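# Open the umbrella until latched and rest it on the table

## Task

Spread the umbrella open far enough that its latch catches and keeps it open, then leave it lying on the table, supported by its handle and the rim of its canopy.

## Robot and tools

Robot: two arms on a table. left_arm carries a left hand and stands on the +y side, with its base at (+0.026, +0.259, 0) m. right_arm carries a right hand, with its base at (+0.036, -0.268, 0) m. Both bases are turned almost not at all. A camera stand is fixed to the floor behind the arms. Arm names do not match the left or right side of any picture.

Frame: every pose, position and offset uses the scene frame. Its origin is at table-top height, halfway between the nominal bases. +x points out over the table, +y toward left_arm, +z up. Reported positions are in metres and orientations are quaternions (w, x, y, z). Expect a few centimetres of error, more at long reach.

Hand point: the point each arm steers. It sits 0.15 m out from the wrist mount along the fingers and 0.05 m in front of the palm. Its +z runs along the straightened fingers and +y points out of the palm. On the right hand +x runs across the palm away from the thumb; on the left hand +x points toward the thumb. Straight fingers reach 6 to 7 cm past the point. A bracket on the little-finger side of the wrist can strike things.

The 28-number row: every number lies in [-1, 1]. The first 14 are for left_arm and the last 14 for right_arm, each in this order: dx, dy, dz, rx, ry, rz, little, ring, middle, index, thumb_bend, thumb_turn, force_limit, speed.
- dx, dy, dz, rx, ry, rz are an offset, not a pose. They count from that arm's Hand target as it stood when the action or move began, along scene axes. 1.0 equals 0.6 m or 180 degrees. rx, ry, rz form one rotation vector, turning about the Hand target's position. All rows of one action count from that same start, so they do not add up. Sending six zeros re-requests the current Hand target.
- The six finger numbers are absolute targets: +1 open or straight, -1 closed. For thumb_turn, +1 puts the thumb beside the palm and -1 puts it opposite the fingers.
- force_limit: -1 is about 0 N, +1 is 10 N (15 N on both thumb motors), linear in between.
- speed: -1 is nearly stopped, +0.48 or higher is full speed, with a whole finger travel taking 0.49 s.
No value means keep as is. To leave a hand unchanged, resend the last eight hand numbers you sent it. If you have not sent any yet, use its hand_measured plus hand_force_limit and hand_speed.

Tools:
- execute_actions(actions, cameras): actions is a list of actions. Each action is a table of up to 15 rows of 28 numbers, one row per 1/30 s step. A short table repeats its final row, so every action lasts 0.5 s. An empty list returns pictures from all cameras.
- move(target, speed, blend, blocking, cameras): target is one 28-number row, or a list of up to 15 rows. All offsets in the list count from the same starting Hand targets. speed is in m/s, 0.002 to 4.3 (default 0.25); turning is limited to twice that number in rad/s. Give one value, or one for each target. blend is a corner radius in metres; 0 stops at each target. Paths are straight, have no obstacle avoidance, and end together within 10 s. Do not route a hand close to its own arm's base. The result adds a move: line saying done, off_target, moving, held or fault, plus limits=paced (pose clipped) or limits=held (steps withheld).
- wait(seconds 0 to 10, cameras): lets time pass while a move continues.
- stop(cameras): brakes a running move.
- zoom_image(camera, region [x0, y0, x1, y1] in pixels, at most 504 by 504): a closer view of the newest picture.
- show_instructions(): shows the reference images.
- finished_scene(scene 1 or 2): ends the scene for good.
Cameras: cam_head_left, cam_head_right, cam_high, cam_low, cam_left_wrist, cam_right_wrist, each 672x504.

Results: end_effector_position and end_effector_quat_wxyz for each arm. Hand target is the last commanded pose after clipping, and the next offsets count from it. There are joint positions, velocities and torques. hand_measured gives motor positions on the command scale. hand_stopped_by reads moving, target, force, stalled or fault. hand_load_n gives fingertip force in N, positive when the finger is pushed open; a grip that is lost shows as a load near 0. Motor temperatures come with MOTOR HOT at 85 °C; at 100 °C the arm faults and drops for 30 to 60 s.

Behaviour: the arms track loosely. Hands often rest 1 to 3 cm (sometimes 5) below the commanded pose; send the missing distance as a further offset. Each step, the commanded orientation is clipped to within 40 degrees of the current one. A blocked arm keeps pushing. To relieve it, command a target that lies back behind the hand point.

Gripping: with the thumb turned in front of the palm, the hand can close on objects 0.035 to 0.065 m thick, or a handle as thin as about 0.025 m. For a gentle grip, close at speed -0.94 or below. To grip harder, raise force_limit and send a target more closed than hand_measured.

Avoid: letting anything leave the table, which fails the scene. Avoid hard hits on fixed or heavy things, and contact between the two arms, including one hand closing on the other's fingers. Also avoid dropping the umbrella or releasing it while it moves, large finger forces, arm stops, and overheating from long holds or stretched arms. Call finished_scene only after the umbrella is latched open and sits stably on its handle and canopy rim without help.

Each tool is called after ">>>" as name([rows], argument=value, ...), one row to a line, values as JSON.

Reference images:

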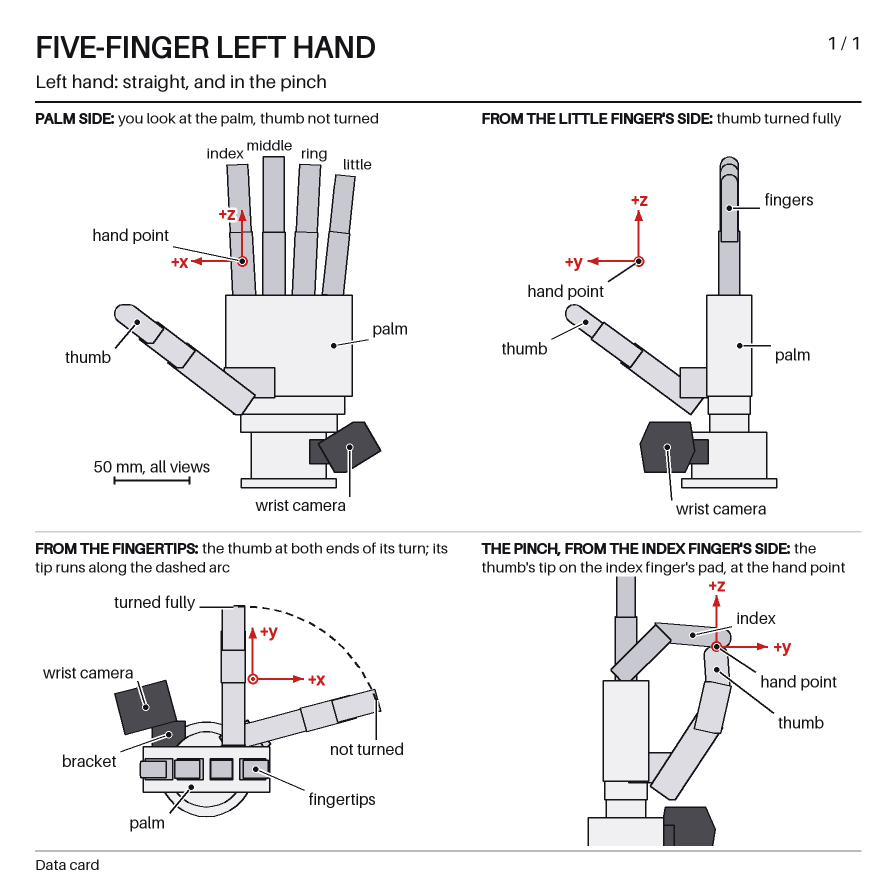

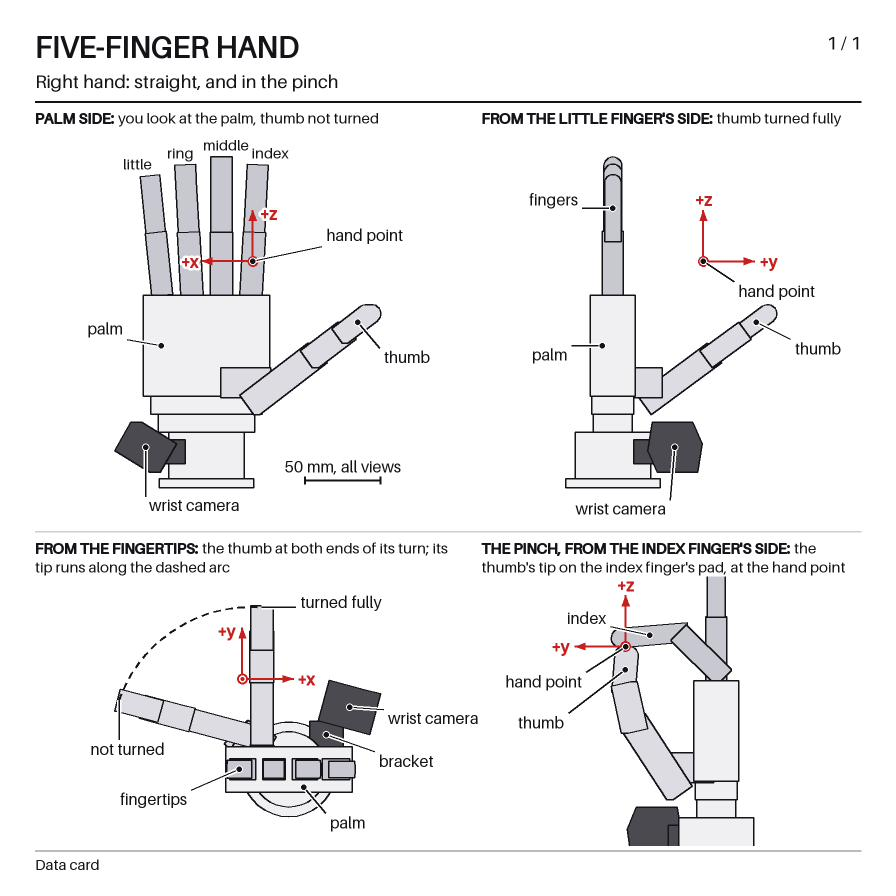

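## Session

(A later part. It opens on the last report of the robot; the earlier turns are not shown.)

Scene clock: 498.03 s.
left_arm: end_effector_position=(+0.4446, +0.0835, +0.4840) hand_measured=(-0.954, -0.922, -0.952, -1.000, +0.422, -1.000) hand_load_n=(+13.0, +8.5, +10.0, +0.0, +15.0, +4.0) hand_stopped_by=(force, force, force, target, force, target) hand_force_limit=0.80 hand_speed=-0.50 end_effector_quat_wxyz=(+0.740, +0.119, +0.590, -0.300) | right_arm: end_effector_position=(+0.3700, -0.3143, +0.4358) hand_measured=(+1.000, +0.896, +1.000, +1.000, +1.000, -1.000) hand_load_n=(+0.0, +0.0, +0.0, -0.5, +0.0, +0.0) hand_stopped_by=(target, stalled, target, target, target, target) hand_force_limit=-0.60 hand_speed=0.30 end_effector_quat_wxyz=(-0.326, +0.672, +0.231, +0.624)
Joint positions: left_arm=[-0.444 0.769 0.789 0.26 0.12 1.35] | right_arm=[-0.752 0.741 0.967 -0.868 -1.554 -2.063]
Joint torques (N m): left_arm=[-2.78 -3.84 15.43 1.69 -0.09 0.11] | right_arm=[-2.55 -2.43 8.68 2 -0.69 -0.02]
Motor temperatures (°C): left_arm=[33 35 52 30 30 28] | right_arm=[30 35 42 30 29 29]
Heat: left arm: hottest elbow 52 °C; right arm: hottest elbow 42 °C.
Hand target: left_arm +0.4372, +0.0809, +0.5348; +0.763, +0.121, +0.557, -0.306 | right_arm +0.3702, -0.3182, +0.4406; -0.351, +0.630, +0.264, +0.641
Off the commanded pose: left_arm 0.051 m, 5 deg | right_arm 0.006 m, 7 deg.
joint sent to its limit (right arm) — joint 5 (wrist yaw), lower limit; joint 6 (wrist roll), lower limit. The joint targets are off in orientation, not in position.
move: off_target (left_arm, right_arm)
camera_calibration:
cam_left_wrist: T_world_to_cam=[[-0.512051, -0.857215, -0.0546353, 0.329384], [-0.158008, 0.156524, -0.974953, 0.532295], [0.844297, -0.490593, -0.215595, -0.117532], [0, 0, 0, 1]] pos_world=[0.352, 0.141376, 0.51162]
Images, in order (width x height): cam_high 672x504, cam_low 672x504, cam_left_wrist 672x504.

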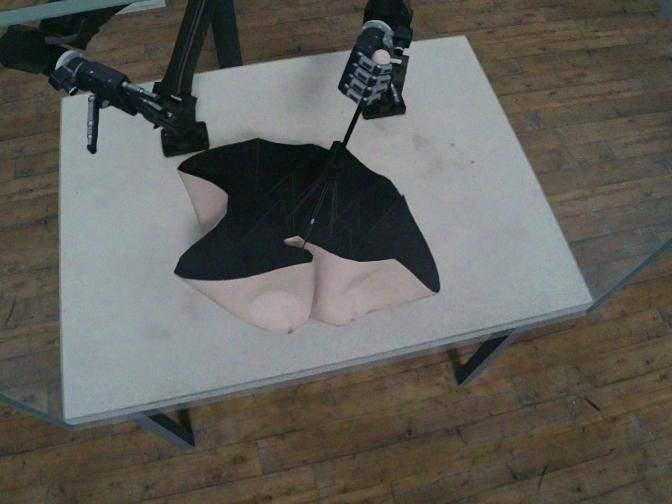

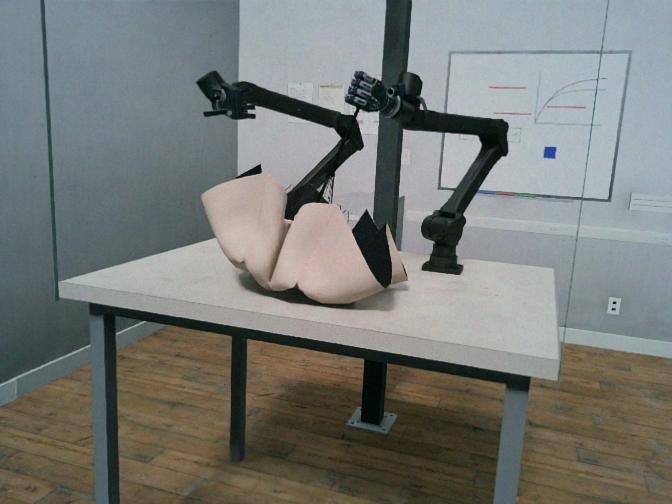

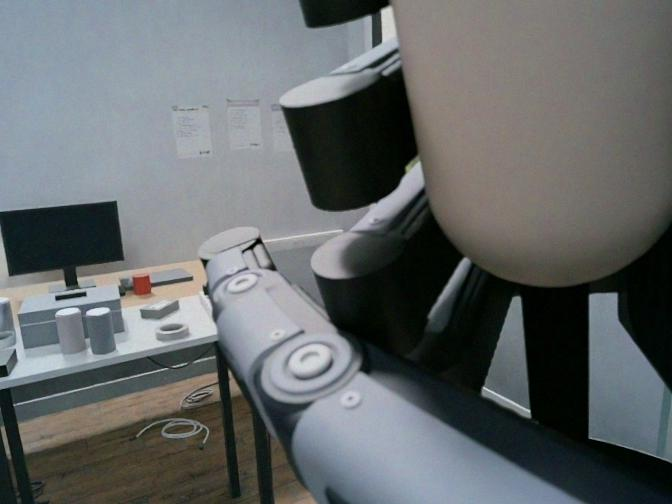

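>>> move([
  [-0.06,-0.05,0.12,0.055,0.031,0, -1,-1,-1,-1,-0.5,-1,0.8,-0.5, 0,0,0.0,0,0,0, 1,1,1,1,1,-1,-0.6,0.3],
  [-0.06,-0.126,0.12,0.111,0.062,0, -1,-1,-1,-1,-0.5,-1,0.8,-0.5, 0,0,0.0,0,0,0, 1,1,1,1,1,-1,-0.6,0.3],
], speed=0.1, cameras=["cam_left_wrist","cam_high","cam_low"])

Scene clock: 501.87 s.
left_arm: end_effector_position=(+0.4077, +0.0059, +0.5671) hand_measured=(-0.954, -0.922, -0.952, -1.000, +0.422, -1.000) hand_load_n=(+12.5, +8.5, +10.0, +0.0, +15.5, +4.0) hand_stopped_by=(force, force, force, target, force, target) hand_force_limit=0.80 hand_speed=-0.50 end_effector_quat_wxyz=(+0.652, +0.220, +0.695, -0.210) | right_arm: end_effector_position=(+0.3700, -0.3143, +0.4358) hand_measured=(+1.000, +0.896, +1.000, +1.000, +1.000, -1.000) hand_load_n=(-0.5, +0.0, +0.0, +0.0, +0.0, +0.5) hand_stopped_by=(target, stalled, target, target, target, target) hand_force_limit=-0.60 hand_speed=0.30 end_effector_quat_wxyz=(-0.326, +0.672, +0.231, +0.624)
Joint positions: left_arm=[-0.769 0.908 1.295 -0.45 -0.165 1.555] | right_arm=[-0.752 0.741 0.967 -0.868 -1.554 -2.063]
Joint torques (N m): left_arm=[-2.26 -4.13 14.87 1.94 -0.14 0.19] | right_arm=[-2.55 -2.49 8.68 1.99 -0.7 -0.02]
Heat: left arm: hottest elbow 53 °C; right arm: hottest elbow 42 °C.
Hand target: left_arm +0.4012, +0.0053, +0.6066; +0.673, +0.221, +0.673, -0.215 | right_arm +0.3702, -0.3182, +0.4406; -0.351, +0.630, +0.264, +0.641
Off the commanded pose: left_arm 0.040 m, 4 deg | right_arm 0.006 m, 7 deg.
joint sent to its limit (right arm) — joint 5 (wrist yaw), lower limit; joint 6 (wrist roll), lower limit. The joint targets are off in orientation, not in position.
move: off_target (left_arm, right_arm)
camera_calibration:
cam_left_wrist: T_world_to_cam=[[-0.551335, -0.797486, -0.245042, 0.372118], [-0.314689, 0.470809, -0.824202, 0.596102], [0.772658, -0.377299, -0.510534, 0.0892903], [0, 0, 0, 1]] pos_world=[0.323758, 0.0497975, 0.628079]
Images, in order (width x height): cam_high 672x504, cam_low 672x504, cam_left_wrist 672x504.

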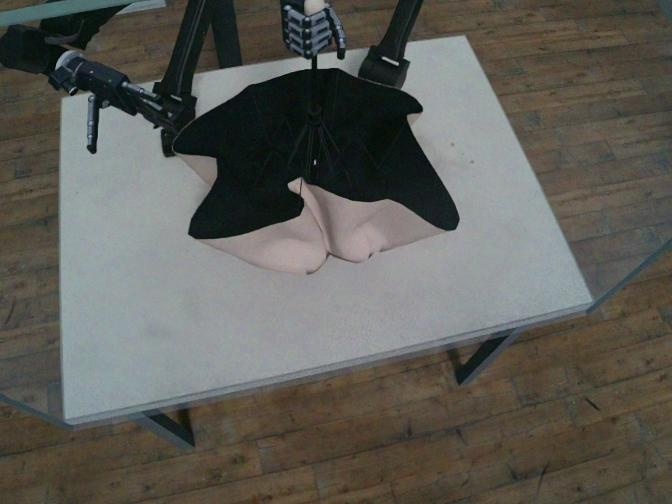

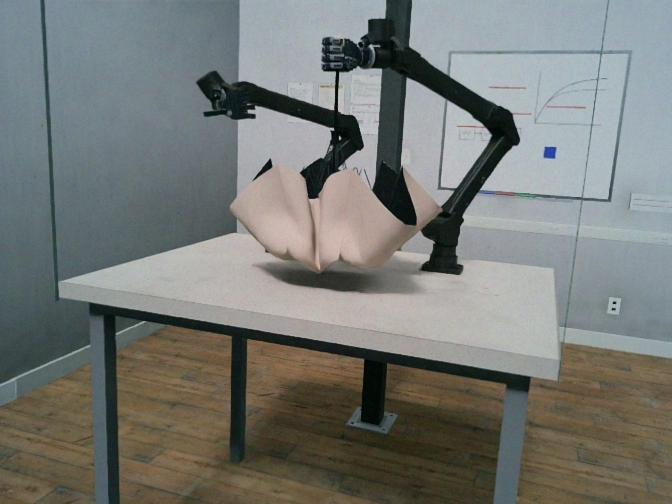

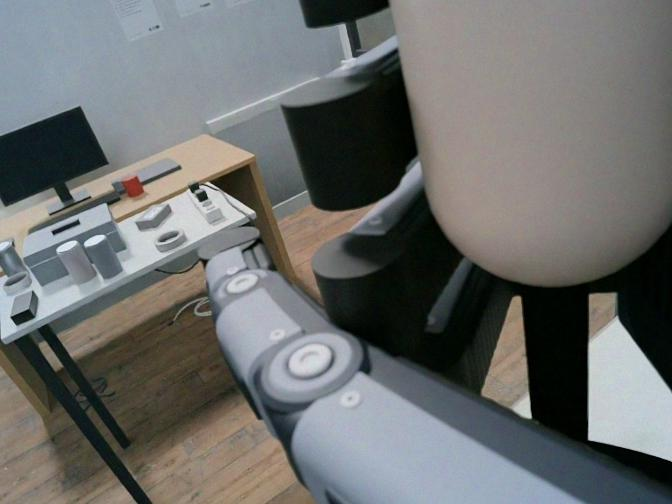

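>>> move([
  [0.0,0.0,-0.22,0.0,0.0,0, -1,-1,-1,-1,-0.5,-1,0.8,-0.5, 0,0,0.0,0,0,0, 1,1,1,1,1,-1,-0.6,0.3],
], speed=0.1, cameras=["cam_right_wrist","cam_high","cam_low"])

>>> zoom_image(camera="cam_high", region=[250, 100, 400, 250])

Scene clock: 504.33 s.
left_arm: end_effector_position=(+0.4067, +0.0069, +0.4526) hand_measured=(-0.954, -0.922, -0.952, -1.000, +0.422, -1.000) hand_load_n=(+13.0, +8.5, +10.0, +0.0, +15.5, +4.0) hand_stopped_by=(force, force, force, target, force, target) hand_force_limit=0.80 hand_speed=-0.50 end_effector_quat_wxyz=(+0.651, +0.220, +0.696, -0.210) | right_arm: end_effector_position=(+0.3700, -0.3143, +0.4358) hand_measured=(+1.000, +0.896, +1.000, +1.000, +1.000, -1.000) hand_load_n=(+0.0, +0.0, +0.0, +0.0, +0.0, +0.5) hand_stopped_by=(target, stalled, target, target, target, target) hand_force_limit=-0.60 hand_speed=0.30 end_effector_quat_wxyz=(-0.326, +0.672, +0.231, +0.624)
Joint positions: left_arm=[-0.769 0.827 0.948 -0.186 -0.165 1.555] | right_arm=[-0.752 0.741 0.967 -0.868 -1.554 -2.063]
Joint torques (N m): left_arm=[-3.14 -5.42 10.61 3.78 -0.07 0.15] | right_arm=[-2.61 -2.37 8.65 2.02 -0.7 -0.01]
Heat: left arm: hottest elbow 53 °C; right arm: hottest elbow 42 °C.
Hand target: left_arm +0.4012, +0.0053, +0.4747; +0.673, +0.221, +0.673, -0.215 | right_arm +0.3702, -0.3182, +0.4406; -0.351, +0.630, +0.264, +0.641
Off the commanded pose: left_arm 0.023 m, 4 deg | right_arm 0.006 m, 7 deg.
joint sent to its limit (right arm) — joint 5 (wrist yaw), lower limit; joint 6 (wrist roll), lower limit. The joint targets are off in orientation, not in position.
move: off_target (left_arm, right_arm)
camera_calibration:
cam_right_wrist: T_world_to_cam=[[0.713037, -0.688595, 0.131967, -0.538864], [-0.298809, -0.468725, -0.83127, 0.319392], [0.634265, 0.553293, -0.539976, 0.283502], [0, 0, 0, 1]] pos_world=[0.299852, -0.378212, 0.489697]
Images, in order (width x height): cam_high 672x504, cam_low 672x504, cam_right_wrist 672x504.

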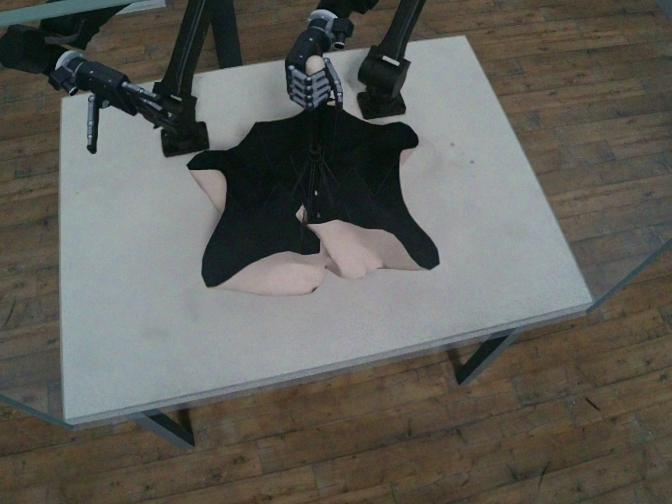

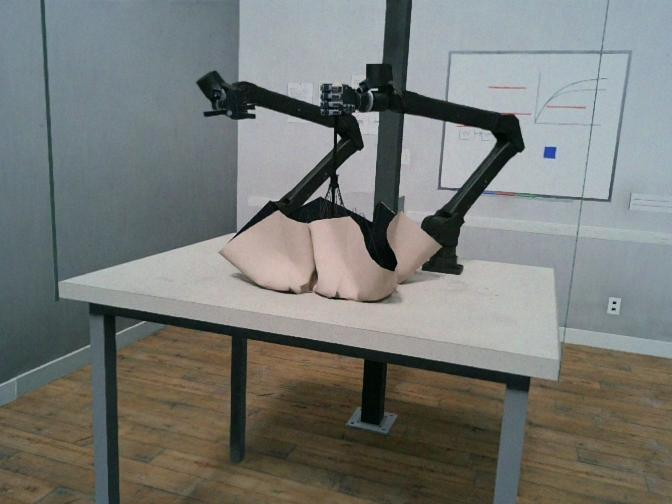

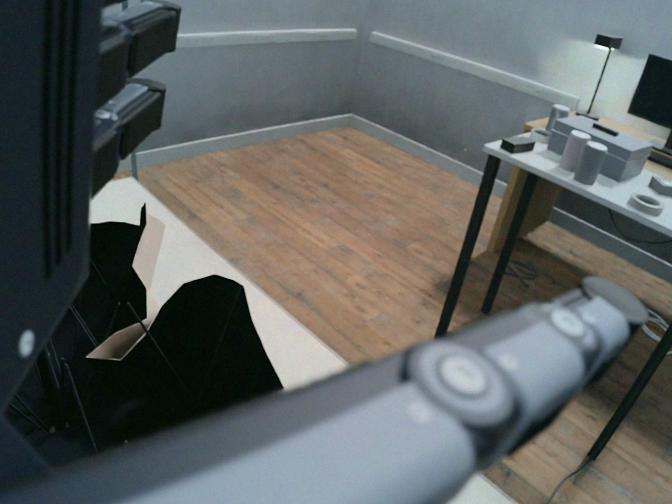

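Scaled by 3.360.

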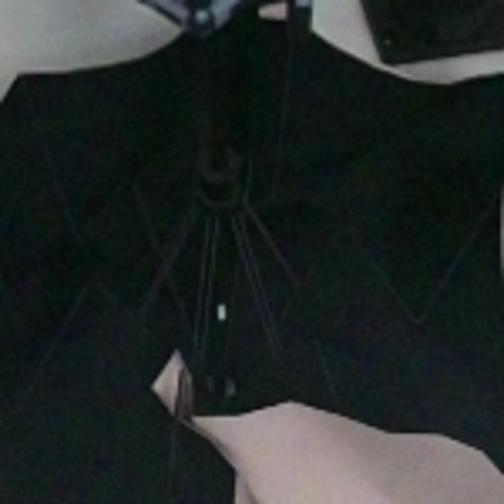

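>>> move([
  [0.0,0.0,0,0.0,0.0,0, -1,-1,-1,-1,-0.5,-1,0.8,-0.5, -0.05,0.19,-0.05,-0.0365,-0.0153,0.0465, 1,0.98,1,1,1,-1,-0.6,0.3],
  [0.0,0.0,0,0.0,0.0,0, -1,-1,-1,-1,-0.5,-1,0.8,-0.5, -0.047,0.372,-0.11,-0.0365,-0.0153,0.0465, 1,0.98,1,1,1,-1,-0.6,0.3],
], speed=0.15, cameras=["cam_right_wrist","cam_high"])

Scene clock: 508.80 s.
left_arm: end_effector_position=(+0.4067, +0.0069, +0.4523) hand_measured=(-0.954, -0.922, -0.952, -1.000, +0.422, -1.000) hand_load_n=(+12.5, +8.5, +10.0, +0.0, +15.0, +4.0) hand_stopped_by=(force, force, force, target, force, target) hand_force_limit=0.80 hand_speed=-0.50 end_effector_quat_wxyz=(+0.651, +0.220, +0.696, -0.209) | right_arm: end_effector_position=(+0.3448, -0.0985, +0.3662) hand_measured=(+1.000, +0.980, +1.000, +1.000, +1.000, -1.000) hand_load_n=(+0.0, +0.0, +0.0, +0.0, +0.0, +0.0) hand_stopped_by=(target, target, target, target, target, target) hand_force_limit=-0.60 hand_speed=0.30 end_effector_quat_wxyz=(-0.349, +0.624, +0.352, +0.604)
Joint positions: left_arm=[-0.769 0.827 0.947 -0.186 -0.165 1.555] | right_arm=[0.201 0.449 0.579 -0.169 -0.829 -1.589]
Joint torques (N m): left_arm=[-2.08 -5.25 10.41 3.51 -0.11 0.24] | right_arm=[-0.97 -0.38 9.29 2.91 0.01 0.23]
Heat: left arm: hottest elbow 53 °C; right arm: hottest elbow 41 °C.
Hand target: left_arm +0.4012, +0.0053, +0.4747; +0.673, +0.221, +0.673, -0.215 | right_arm +0.3421, -0.0951, +0.3746; -0.354, +0.612, +0.354, +0.612
Off the commanded pose: left_arm 0.023 m, 4 deg | right_arm 0.009 m, 2 deg.
move: off_target (left_arm)
camera_calibration:
cam_right_wrist: T_world_to_cam=[[0.82731, -0.492817, 0.26961, -0.433697], [-0.0930171, -0.593506, -0.799436, 0.260287], [0.55399, 0.636303, -0.536854, 0.177181], [0, 0, 0, 1]] pos_world=[0.284857, -0.171992, 0.420133]
Images, in order (width x height): cam_high 672x504, cam_right_wrist 672x504.

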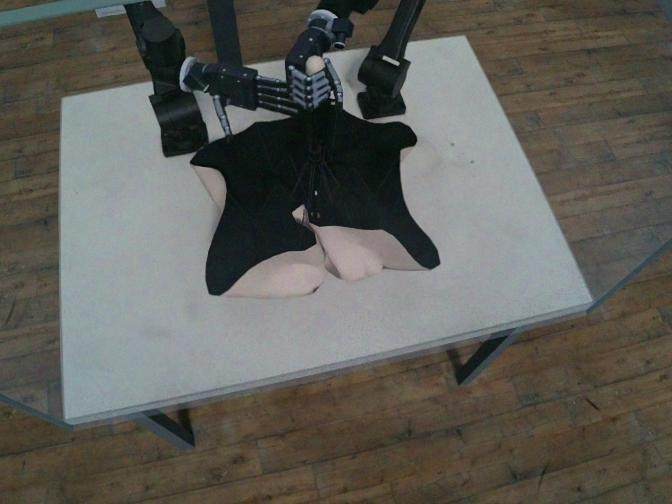

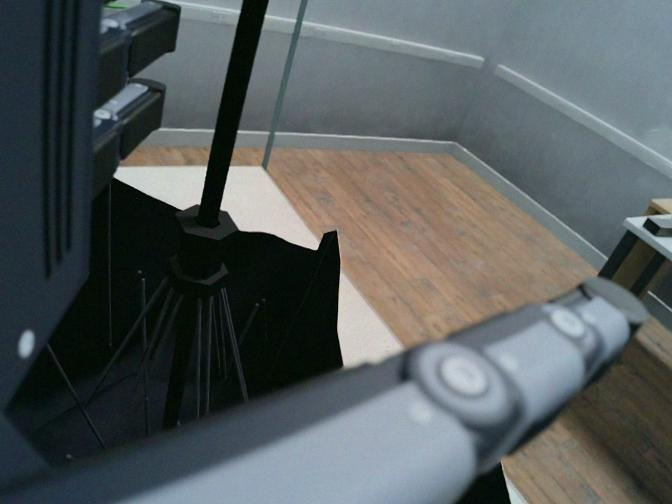

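>>> move([
  [0.0,0.0,0,0.0,0.0,0, -1,-1,-1,-1,-0.5,-1,0.8,-0.5, 0.105,0.195,0.0,0,0,0, 1,0.98,1,1,1,-1,-0.6,0.3],
], speed=0.1, cameras=["cam_right_wrist","cam_high"])

Scene clock: 511.43 s.
left_arm: end_effector_position=(+0.4067, +0.0069, +0.4523) hand_measured=(-0.954, -0.922, -0.952, -1.000, +0.422, -1.000) hand_load_n=(+12.5, +8.5, +10.0, +0.0, +15.5, +3.5) hand_stopped_by=(force, force, force, target, force, target) hand_force_limit=0.80 hand_speed=-0.50 end_effector_quat_wxyz=(+0.651, +0.220, +0.696, -0.209) | right_arm: end_effector_position=(+0.3977, +0.0108, +0.3289) hand_measured=(+1.000, +0.980, +1.000, +1.000, +1.000, -1.000) hand_load_n=(+0.0, +0.0, +0.0, +0.0, +0.0, +0.5) hand_stopped_by=(target, target, target, target, target, target) hand_force_limit=-0.60 hand_speed=0.30 end_effector_quat_wxyz=(-0.344, +0.642, +0.357, +0.585)
Joint positions: left_arm=[-0.769 0.827 0.947 -0.186 -0.165 1.555] | right_arm=[0.586 0.805 0.627 0.09 -0.445 -1.585]
Joint torques (N m): left_arm=[-2.73 -5.25 10.5 3.75 -0.14 0.21] | right_arm=[-0.91 -3.43 14.63 3.18 0 0.23]
Heat: left arm: hottest elbow 53 °C; right arm: hottest elbow 42 °C.
Hand target: left_arm +0.4012, +0.0053, +0.4747; +0.673, +0.221, +0.673, -0.215 | right_arm +0.4051, +0.0219, +0.3747; -0.354, +0.612, +0.354, +0.612
Off the commanded pose: left_arm 0.023 m, 4 deg | right_arm 0.048 m, 5 deg.
move: off_target (left_arm, right_arm)
camera_calibration:
cam_right_wrist: T_world_to_cam=[[0.838455, -0.481105, 0.255991, -0.413569], [-0.122422, -0.624004, -0.771772, 0.303188], [0.531043, 0.615757, -0.582097, 0.0824262], [0, 0, 0, 1]] pos_world=[0.340104, -0.0605341, 0.387842]
Images, in order (width x height): cam_high 672x504, cam_right_wrist 672x504.

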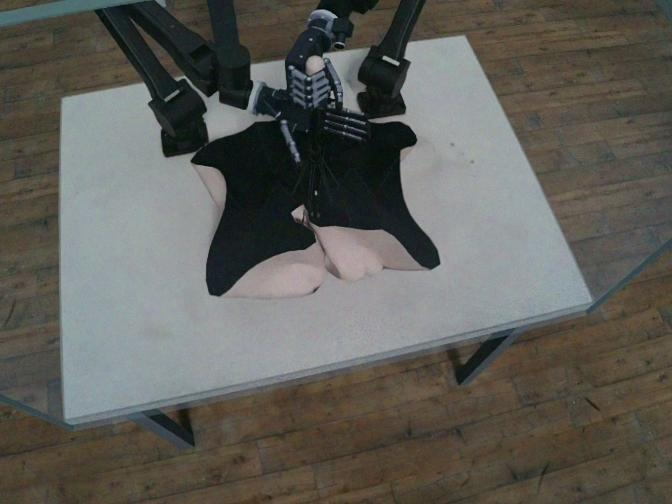

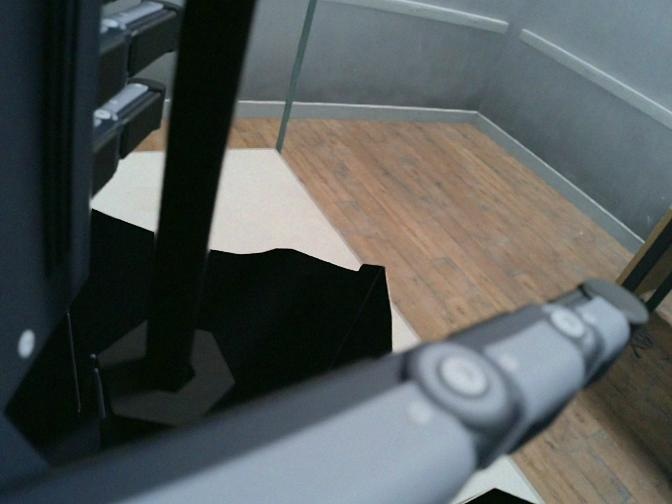

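>>> move([
  [0.0,0.0,0,0.0,0.0,0, -1,-1,-1,-1,-0.5,-1,0.8,-0.5, 0.022,0.008,0.0,0.019,-0.011,0, 1,0.98,1,1,1,-1,-0.6,0.3],
  [0.0,0.0,0,0.0,0.0,0, -1,-1,-1,-1,-0.5,-1,0.8,-0.5, 0.022,0.008,0.0,0.019,-0.011,0, 1,0.98,1,1,-0.8,-1,-0.6,0.3],
], speed=0.1, cameras=["cam_right_wrist","cam_high","cam_low"])

>>> zoom_image(camera="cam_high", region=[270, 110, 370, 240])

Scene clock: 514.60 s.
left_arm: end_effector_position=(+0.4067, +0.0069, +0.4523) hand_measured=(-0.954, -0.922, -0.952, -1.000, +0.422, -1.000) hand_load_n=(+12.5, +8.5, +10.0, +0.0, +15.5, +3.5) hand_stopped_by=(force, force, force, target, force, target) hand_force_limit=0.80 hand_speed=-0.50 end_effector_quat_wxyz=(+0.651, +0.220, +0.696, -0.209) | right_arm: end_effector_position=(+0.4113, +0.0233, +0.3436) hand_measured=(+1.000, +0.980, +1.000, +1.000, -0.800, -1.000) hand_load_n=(+0.0, +0.0, +0.0, +0.0, +0.0, +0.0) hand_stopped_by=(target, target, target, target, target, target) hand_force_limit=-0.60 hand_speed=0.30 end_effector_quat_wxyz=(-0.359, +0.612, +0.348, +0.613)
Joint positions: left_arm=[-0.769 0.827 0.947 -0.186 -0.165 1.555] | right_arm=[0.586 0.865 0.627 0.248 -0.454 -1.554]
Joint torques (N m): left_arm=[-2.84 -4.89 10.56 3.62 -0.09 0.15] | right_arm=[-2.26 -4.01 12.66 3.17 -0.11 0.27]
Heat: left arm: hottest elbow 53 °C; right arm: hottest elbow 42 °C.
Hand target: left_arm +0.4012, +0.0053, +0.4747; +0.673, +0.221, +0.673, -0.215 | right_arm +0.4183, +0.0267, +0.3747; -0.366, +0.591, +0.342, +0.633
Off the commanded pose: left_arm 0.023 m, 4 deg | right_arm 0.032 m, 3 deg.
move: off_target (left_arm, right_arm); target 2's new numbers were sent with right_arm's hand 0.032 m and 3 deg from that target
camera_calibration:
cam_right_wrist: T_world_to_cam=[[0.82817, -0.492833, 0.266927, -0.421984], [-0.0744156, -0.56872, -0.819158, 0.319182], [0.555515, 0.658539, -0.507671, 0.0394734], [0, 0, 0, 1]] pos_world=[0.351299, -0.0524373, 0.394139]
Images, in order (width x height): cam_high 672x504, cam_low 672x504, cam_right_wrist 672x504.

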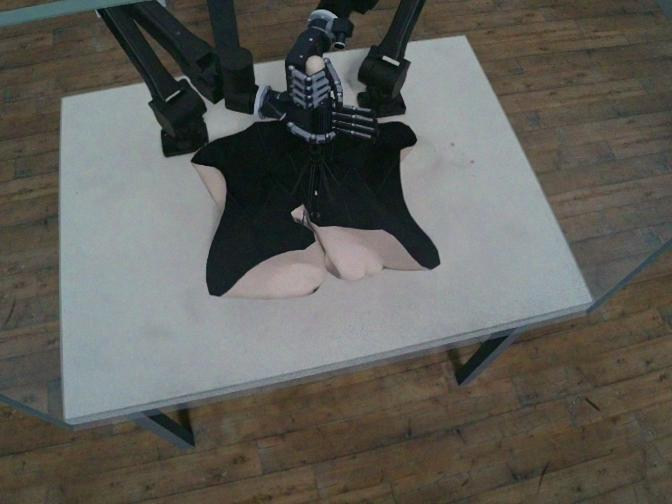

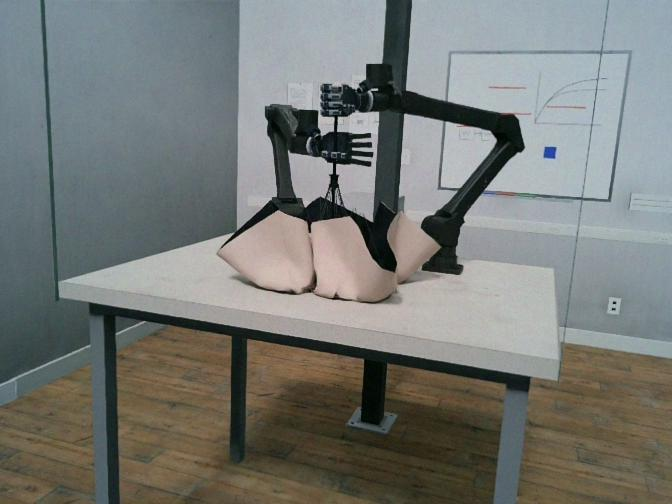

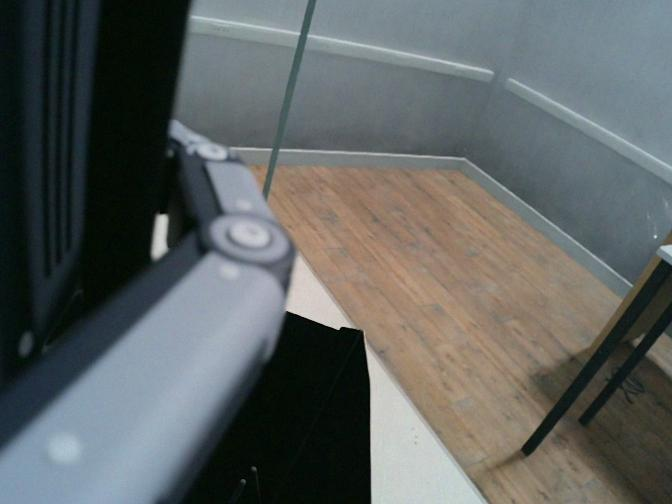

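Scaled by 3.877.

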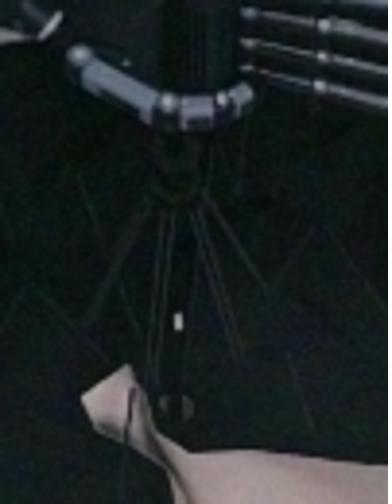

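>>> move([
  [0.0,0.0,-0.01,0.0,0.0,0, -1,-1,-1,-1,-0.5,-1,0.8,-0.5, 0.0,0.0,-0.15,-0.03,0.017,0, 1,0.98,1,1,-0.8,-1,-0.6,0.3],
], speed=0.1, cameras=["cam_high"])

>>> zoom_image(camera="cam_high", region=[270, 110, 370, 240])

Scene clock: 516.47 s.
left_arm: end_effector_position=(+0.4068, +0.0072, +0.4433) hand_measured=(-0.954, -0.922, -0.952, -1.000, +0.422, -1.000) hand_load_n=(+12.5, +9.0, +10.0, +0.0, +15.5, +4.0) hand_stopped_by=(force, force, force, target, force, target) hand_force_limit=0.80 hand_speed=-0.50 end_effector_quat_wxyz=(+0.649, +0.222, +0.698, -0.207) | right_arm: end_effector_position=(+0.4149, +0.0269, +0.2816) hand_measured=(+1.000, +0.980, +1.000, +1.000, -0.800, -1.000) hand_load_n=(+0.0, +0.0, +0.0, +0.0, +0.0, +0.0) hand_stopped_by=(target, target, target, target, target, target) hand_force_limit=-0.60 hand_speed=0.30 end_effector_quat_wxyz=(-0.354, +0.632, +0.358, +0.589)
Joint positions: left_arm=[-0.769 0.826 0.928 -0.175 -0.167 1.557] | right_arm=[0.586 0.943 0.547 0.334 -0.462 -1.572]
Joint torques (N m): left_arm=[-2.84 -4.48 10.55 3.88 -0.1 0.12] | right_arm=[-1.73 -4.48 8.61 3.07 0.04 -0.06]
Heat: left arm: hottest elbow 53 °C; right arm: hottest elbow 42 °C.
Hand target: left_arm +0.4012, +0.0053, +0.4686; +0.673, +0.221, +0.673, -0.215 | right_arm +0.4183, +0.0267, +0.2846; -0.346, +0.624, +0.361, +0.600
Off the commanded pose: left_arm 0.026 m, 4 deg | right_arm 0.005 m, 2 deg.
move: off_target (left_arm)
Images, in order (width x height): cam_high 672x504.

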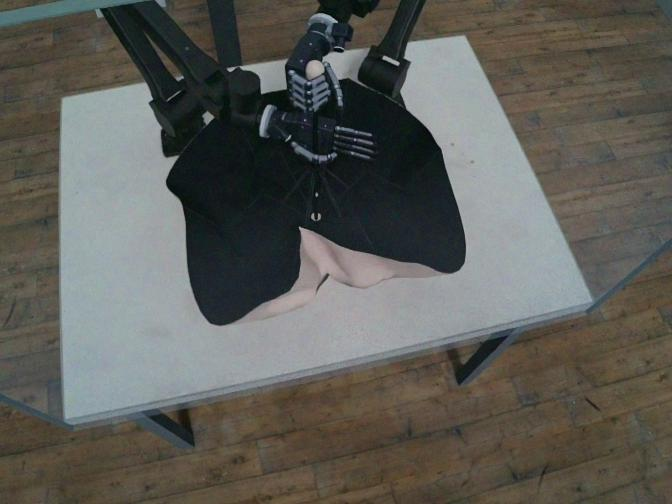

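Scaled by 3.877.

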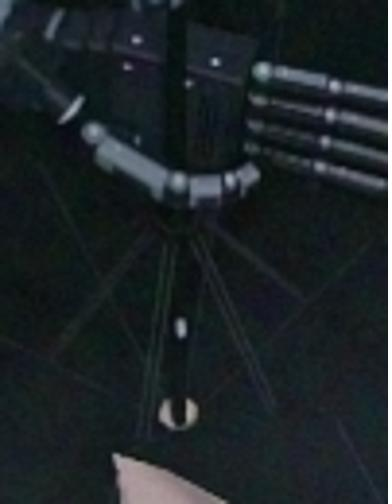

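>>> move([
  [0.0,0.0,-0.0,0.0,0.0,0, -1,-1,-1,-1,-0.5,-1,0.8,-0.5, 0.0,0.0,-0.12,-0.02,0.012,0, 1,0.98,1,1,-0.8,-1,-0.6,0.3],
], speed=0.1, cameras=["cam_high","cam_low"])

>>> zoom_image(camera="cam_high", region=[270, 110, 370, 240])

Scene clock: 518.17 s.
left_arm: end_effector_position=(+0.4066, +0.0068, +0.4432) hand_measured=(-0.954, -0.922, -0.952, -1.000, +0.422, -1.000) hand_load_n=(+13.0, +9.0, +10.5, +0.0, +15.5, +4.0) hand_stopped_by=(force, force, force, target, force, target) hand_force_limit=0.80 hand_speed=-0.50 end_effector_quat_wxyz=(+0.649, +0.222, +0.698, -0.208) | right_arm: end_effector_position=(+0.4174, +0.0273, +0.2305) hand_measured=(+1.000, +0.980, +1.000, +1.000, -0.800, -1.000) hand_load_n=(+0.0, +0.0, +0.0, +0.0, +0.0, +0.0) hand_stopped_by=(target, target, target, target, target, target) hand_force_limit=-0.60 hand_speed=0.30 end_effector_quat_wxyz=(-0.343, +0.638, +0.368, +0.583)
Joint positions: left_arm=[-0.77 0.826 0.927 -0.174 -0.167 1.557] | right_arm=[0.587 1.04 0.469 0.477 -0.459 -1.605]
Joint torques (N m): left_arm=[-2.9 -5.07 10.52 3.82 -0.13 0.14] | right_arm=[-1.32 -3.19 6.97 2.25 0.19 -0.06]
Heat: left arm: hottest elbow 53 °C; right arm: hottest elbow 42 °C.
Hand target: left_arm +0.4012, +0.0053, +0.4687; +0.673, +0.221, +0.673, -0.215 | right_arm +0.4182, +0.0267, +0.2126; -0.333, +0.646, +0.373, +0.577
Off the commanded pose: left_arm 0.026 m, 4 deg | right_arm 0.018 m, 2 deg.
move: off_target (left_arm, right_arm)
Images, in order (width x height): cam_high 672x504, cam_low 672x504.

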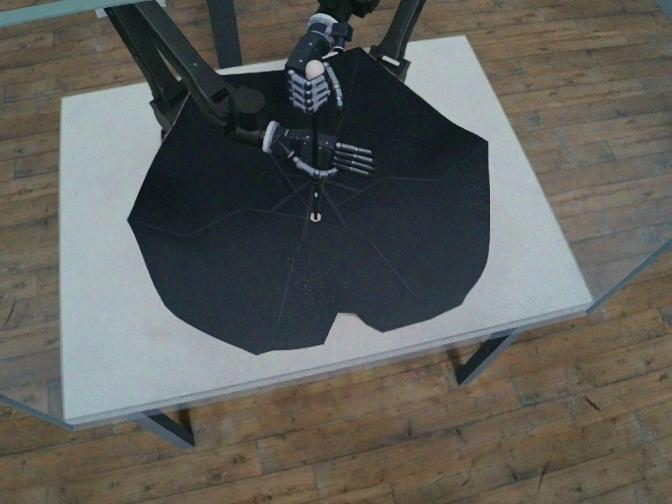

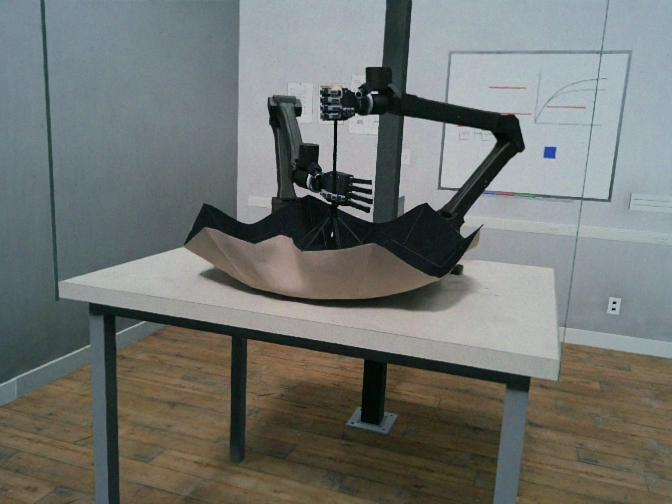

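Scaled by 3.877.

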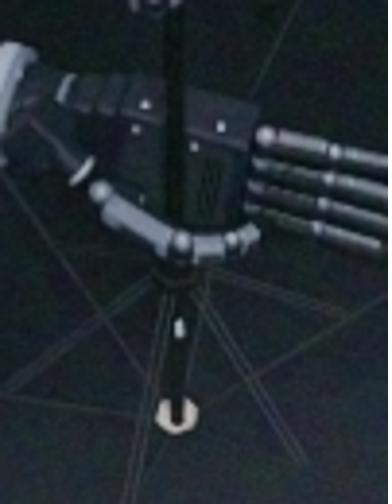

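>>> move([
  [0.0,0.0,-0.0,0.0,0.0,0, -1,-1,-1,-1,-0.5,-1,0.8,-0.5, 0.0,0.0,-0.1,-0.02,0.012,0, 1,0.98,1,1,-0.8,-1,-0.6,0.3],
], speed=0.08, cameras=["cam_high","cam_low"])

>>> zoom_image(camera="cam_high", region=[270, 110, 370, 240])

Scene clock: 519.77 s.
left_arm: end_effector_position=(+0.4066, +0.0068, +0.4432) hand_measured=(-0.954, -0.922, -0.952, -1.000, +0.422, -1.000) hand_load_n=(+13.5, +9.5, +10.5, +0.0, +15.5, +4.0) hand_stopped_by=(force, force, force, target, force, target) hand_force_limit=0.80 hand_speed=-0.50 end_effector_quat_wxyz=(+0.649, +0.222, +0.698, -0.208) | right_arm: end_effector_position=(+0.4189, +0.0302, +0.2216) hand_measured=(+1.000, +0.980, +1.000, +1.000, -0.800, -1.000) hand_load_n=(+0.0, +0.0, +0.0, +0.0, +0.0, +0.0) hand_stopped_by=(target, target, target, target, target, target) hand_force_limit=-0.60 hand_speed=0.30 end_effector_quat_wxyz=(-0.334, +0.617, +0.379, +0.603)
Joint positions: left_arm=[-0.77 0.826 0.927 -0.174 -0.167 1.557] | right_arm=[0.593 1.098 0.434 0.61 -0.457 -1.64]
Joint torques (N m): left_arm=[-2.67 -4.84 10.8 3.66 -0.1 0.16] | right_arm=[-1.44 0.21 4.55 0.44 0.55 -0.05]
Heat: left arm: hottest elbow 53 °C; right arm: hottest elbow 42 °C.
Hand target: left_arm +0.4012, +0.0052, +0.4686; +0.673, +0.221, +0.673, -0.215 | right_arm +0.4182, +0.0267, +0.1526; -0.320, +0.667, +0.385, +0.552
Off the commanded pose: left_arm 0.026 m, 4 deg | right_arm 0.069 m, 8 deg.
move: off_target (left_arm, right_arm)
Images, in order (width x height): cam_high 672x504, cam_low 672x504.

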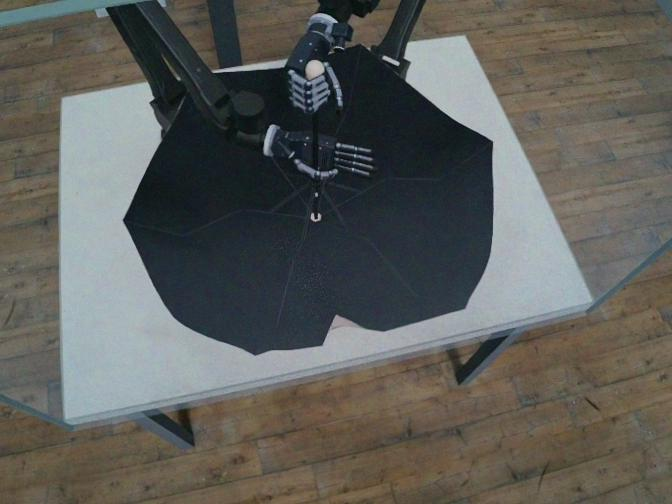

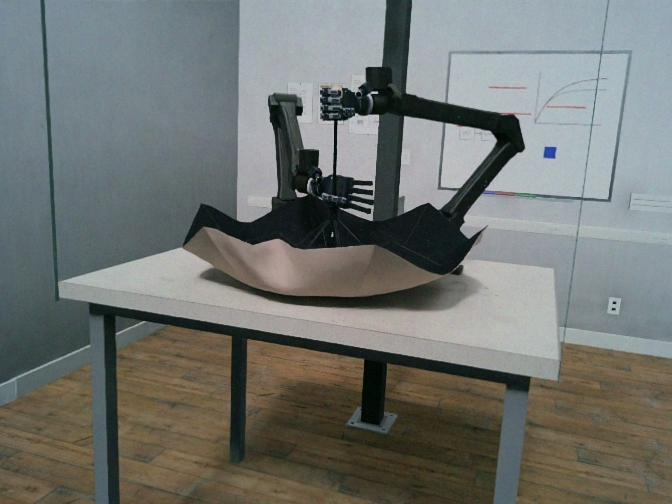

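Scaled by 3.877.

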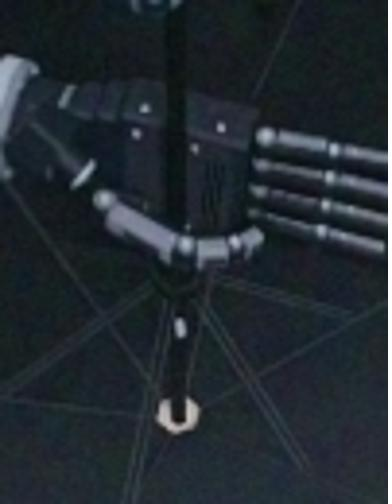

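>>> wait(seconds=0, cameras=["cam_head_left","cam_head_right"])

>>> zoom_image(camera="cam_head_left", region=[150, 150, 500, 430])

Scene clock: 520.13 s.
left_arm: end_effector_position=(+0.4066, +0.0068, +0.4432) hand_measured=(-0.954, -0.922, -0.952, -1.000, +0.422, -1.000) hand_load_n=(+13.5, +9.0, +10.5, +0.0, +15.5, +3.5) hand_stopped_by=(force, force, force, target, force, target) hand_force_limit=0.80 hand_speed=-0.50 end_effector_quat_wxyz=(+0.649, +0.222, +0.698, -0.208) | right_arm: end_effector_position=(+0.4189, +0.0302, +0.2216) hand_measured=(+1.000, +0.980, +1.000, +1.000, -0.800, -1.000) hand_load_n=(+0.0, +0.0, +0.0, +0.5, +0.0, +0.0) hand_stopped_by=(target, target, target, target, target, target) hand_force_limit=-0.60 hand_speed=0.30 end_effector_quat_wxyz=(-0.334, +0.617, +0.379, +0.603)
Joint positions: left_arm=[-0.77 0.826 0.927 -0.174 -0.167 1.557] | right_arm=[0.593 1.098 0.434 0.61 -0.457 -1.64]
Joint torques (N m): left_arm=[-2.55 -5.07 10.82 3.66 -0.09 0.22] | right_arm=[-1.55 0.26 4.56 0.43 0.54 -0.04]
Heat: left arm: hottest elbow 53 °C; right arm: hottest elbow 42 °C.
Hand target: left_arm +0.4012, +0.0052, +0.4686; +0.673, +0.221, +0.673, -0.215 | right_arm +0.4182, +0.0267, +0.1526; -0.320, +0.667, +0.385, +0.552
Off the commanded pose: left_arm 0.026 m, 4 deg | right_arm 0.069 m, 8 deg.
Images, in order (width x height): cam_head_left 672x504, cam_head_right 672x504.

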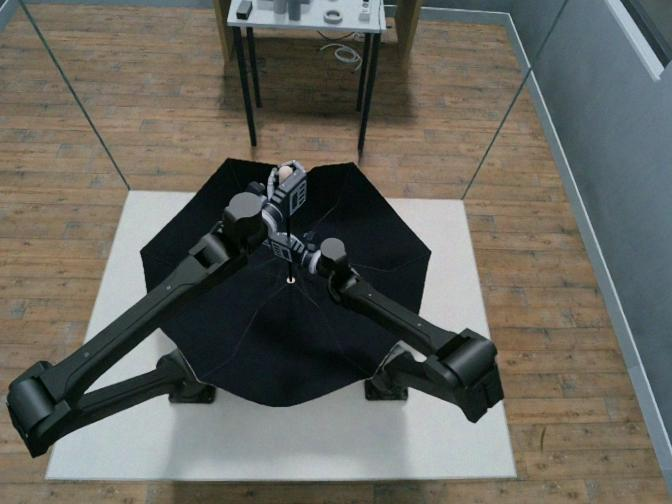

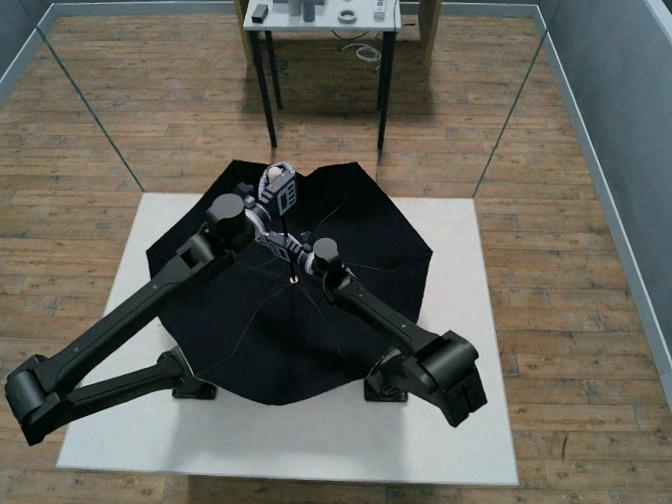

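Scaled by 1.440.

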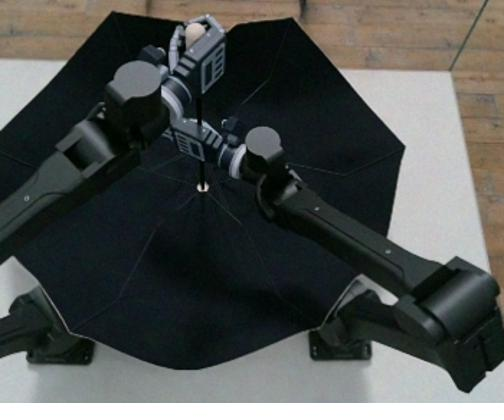

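>>> move([
  [0.0,0.0,0.0,0.0,0.0,0, -1,-1,-1,-1,-0.5,-1,0.8,-0.5, 0.0,0.0,0.1,0.04,-0.023,0, 1,0.98,1,1,-0.8,-1,-0.6,0.3],
  [0.0,0.0,0.25,0.0,0.0,0, -1,-1,-1,-1,-0.5,-1,0.8,-0.5, 0.0,0.0,0.33,0.053,-0.031,0, 1,0.98,1,1,-0.8,-1,-0.6,0.3],
  [-0.083,0.0,0.25,0.0,0.0,0, -1,-1,-1,-1,-0.5,-1,0.8,-0.5, -0.083,0.0,0.33,0.053,-0.031,0, 1,0.98,1,1,-0.8,-1,-0.6,0.3],
], speed=0.1, blend=0.02, cameras=["cam_high","cam_low","cam_head_left"])

>>> zoom_image(camera="cam_high", region=[250, 80, 370, 220])

Scene clock: 525.27 s.
left_arm: end_effector_position=(+0.3619, +0.0007, +0.5752) hand_measured=(-0.954, -0.922, -0.952, -1.000, +0.422, -1.000) hand_load_n=(+12.5, +8.5, +10.0, +0.0, +15.0, +4.0) hand_stopped_by=(force, force, force, target, force, target) hand_force_limit=0.80 hand_speed=-0.50 end_effector_quat_wxyz=(+0.650, +0.226, +0.697, -0.202) | right_arm: end_effector_position=(+0.3708, +0.0252, +0.3557) hand_measured=(+1.000, +0.980, +1.000, +1.000, -0.800, -1.000) hand_load_n=(+0.0, +0.0, +0.0, +0.0, +0.0, +0.0) hand_stopped_by=(target, target, target, target, target, target) hand_force_limit=-0.60 hand_speed=0.30 end_effector_quat_wxyz=(-0.354, +0.604, +0.353, +0.620)
Joint positions: left_arm=[-0.921 0.86 1.303 -0.522 -0.32 1.557] | right_arm=[0.69 0.745 0.596 0.17 -0.35 -1.574]
Joint torques (N m): left_arm=[-3.25 -4.48 14.42 2.19 -0.11 0.12] | right_arm=[-0.97 -3.25 9.28 1.17 0.08 0.24]
Heat: left arm: hottest elbow 53 °C; right arm: hottest elbow 41 °C.
Hand target: left_arm +0.3515, +0.0053, +0.6186; +0.673, +0.221, +0.673, -0.215 | right_arm +0.3685, +0.0267, +0.3507; -0.355, +0.610, +0.353, +0.614
Off the commanded pose: left_arm 0.045 m, 4 deg | right_arm 0.006 m, 1 deg.
move: off_target (left_arm)
Images, in order (width x height): cam_head_left 672x504, cam_high 672x504, cam_low 672x504.

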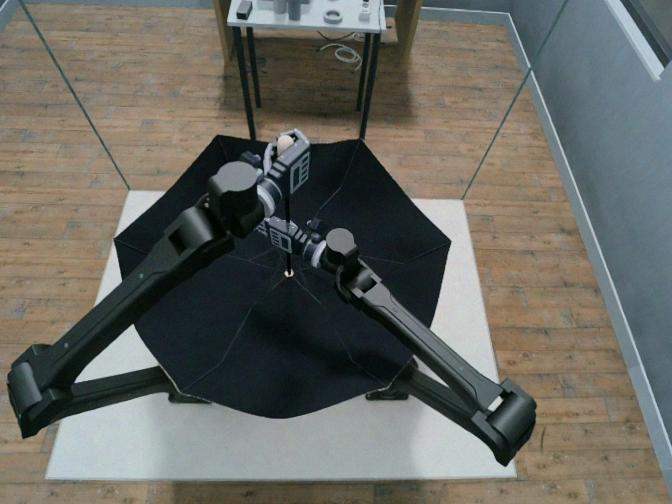

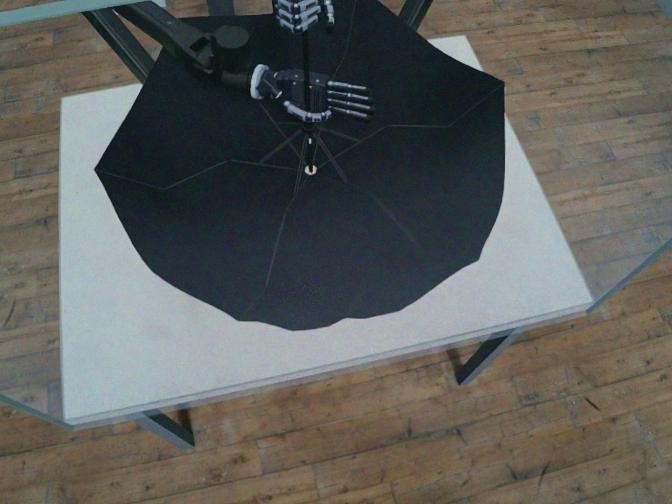

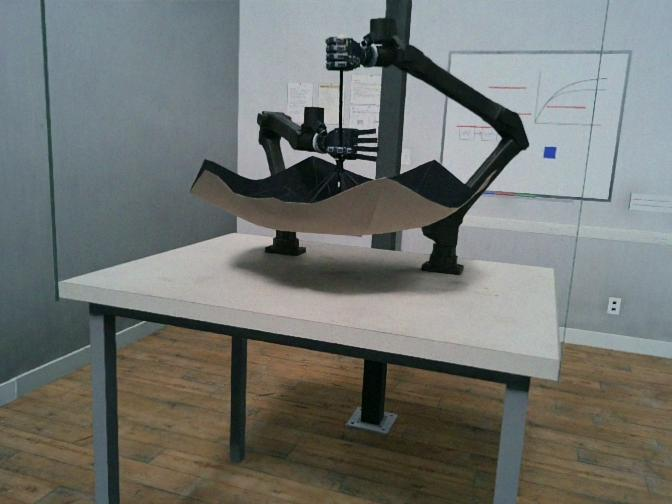

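Scaled by 3.600.

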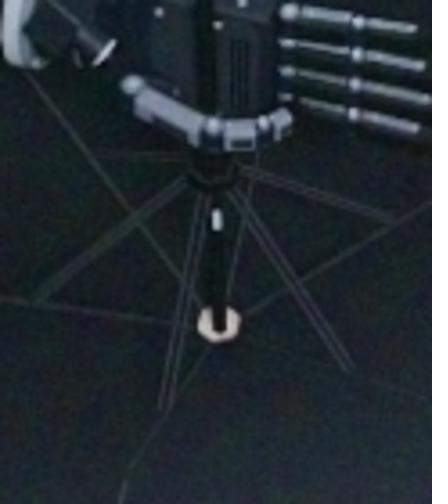

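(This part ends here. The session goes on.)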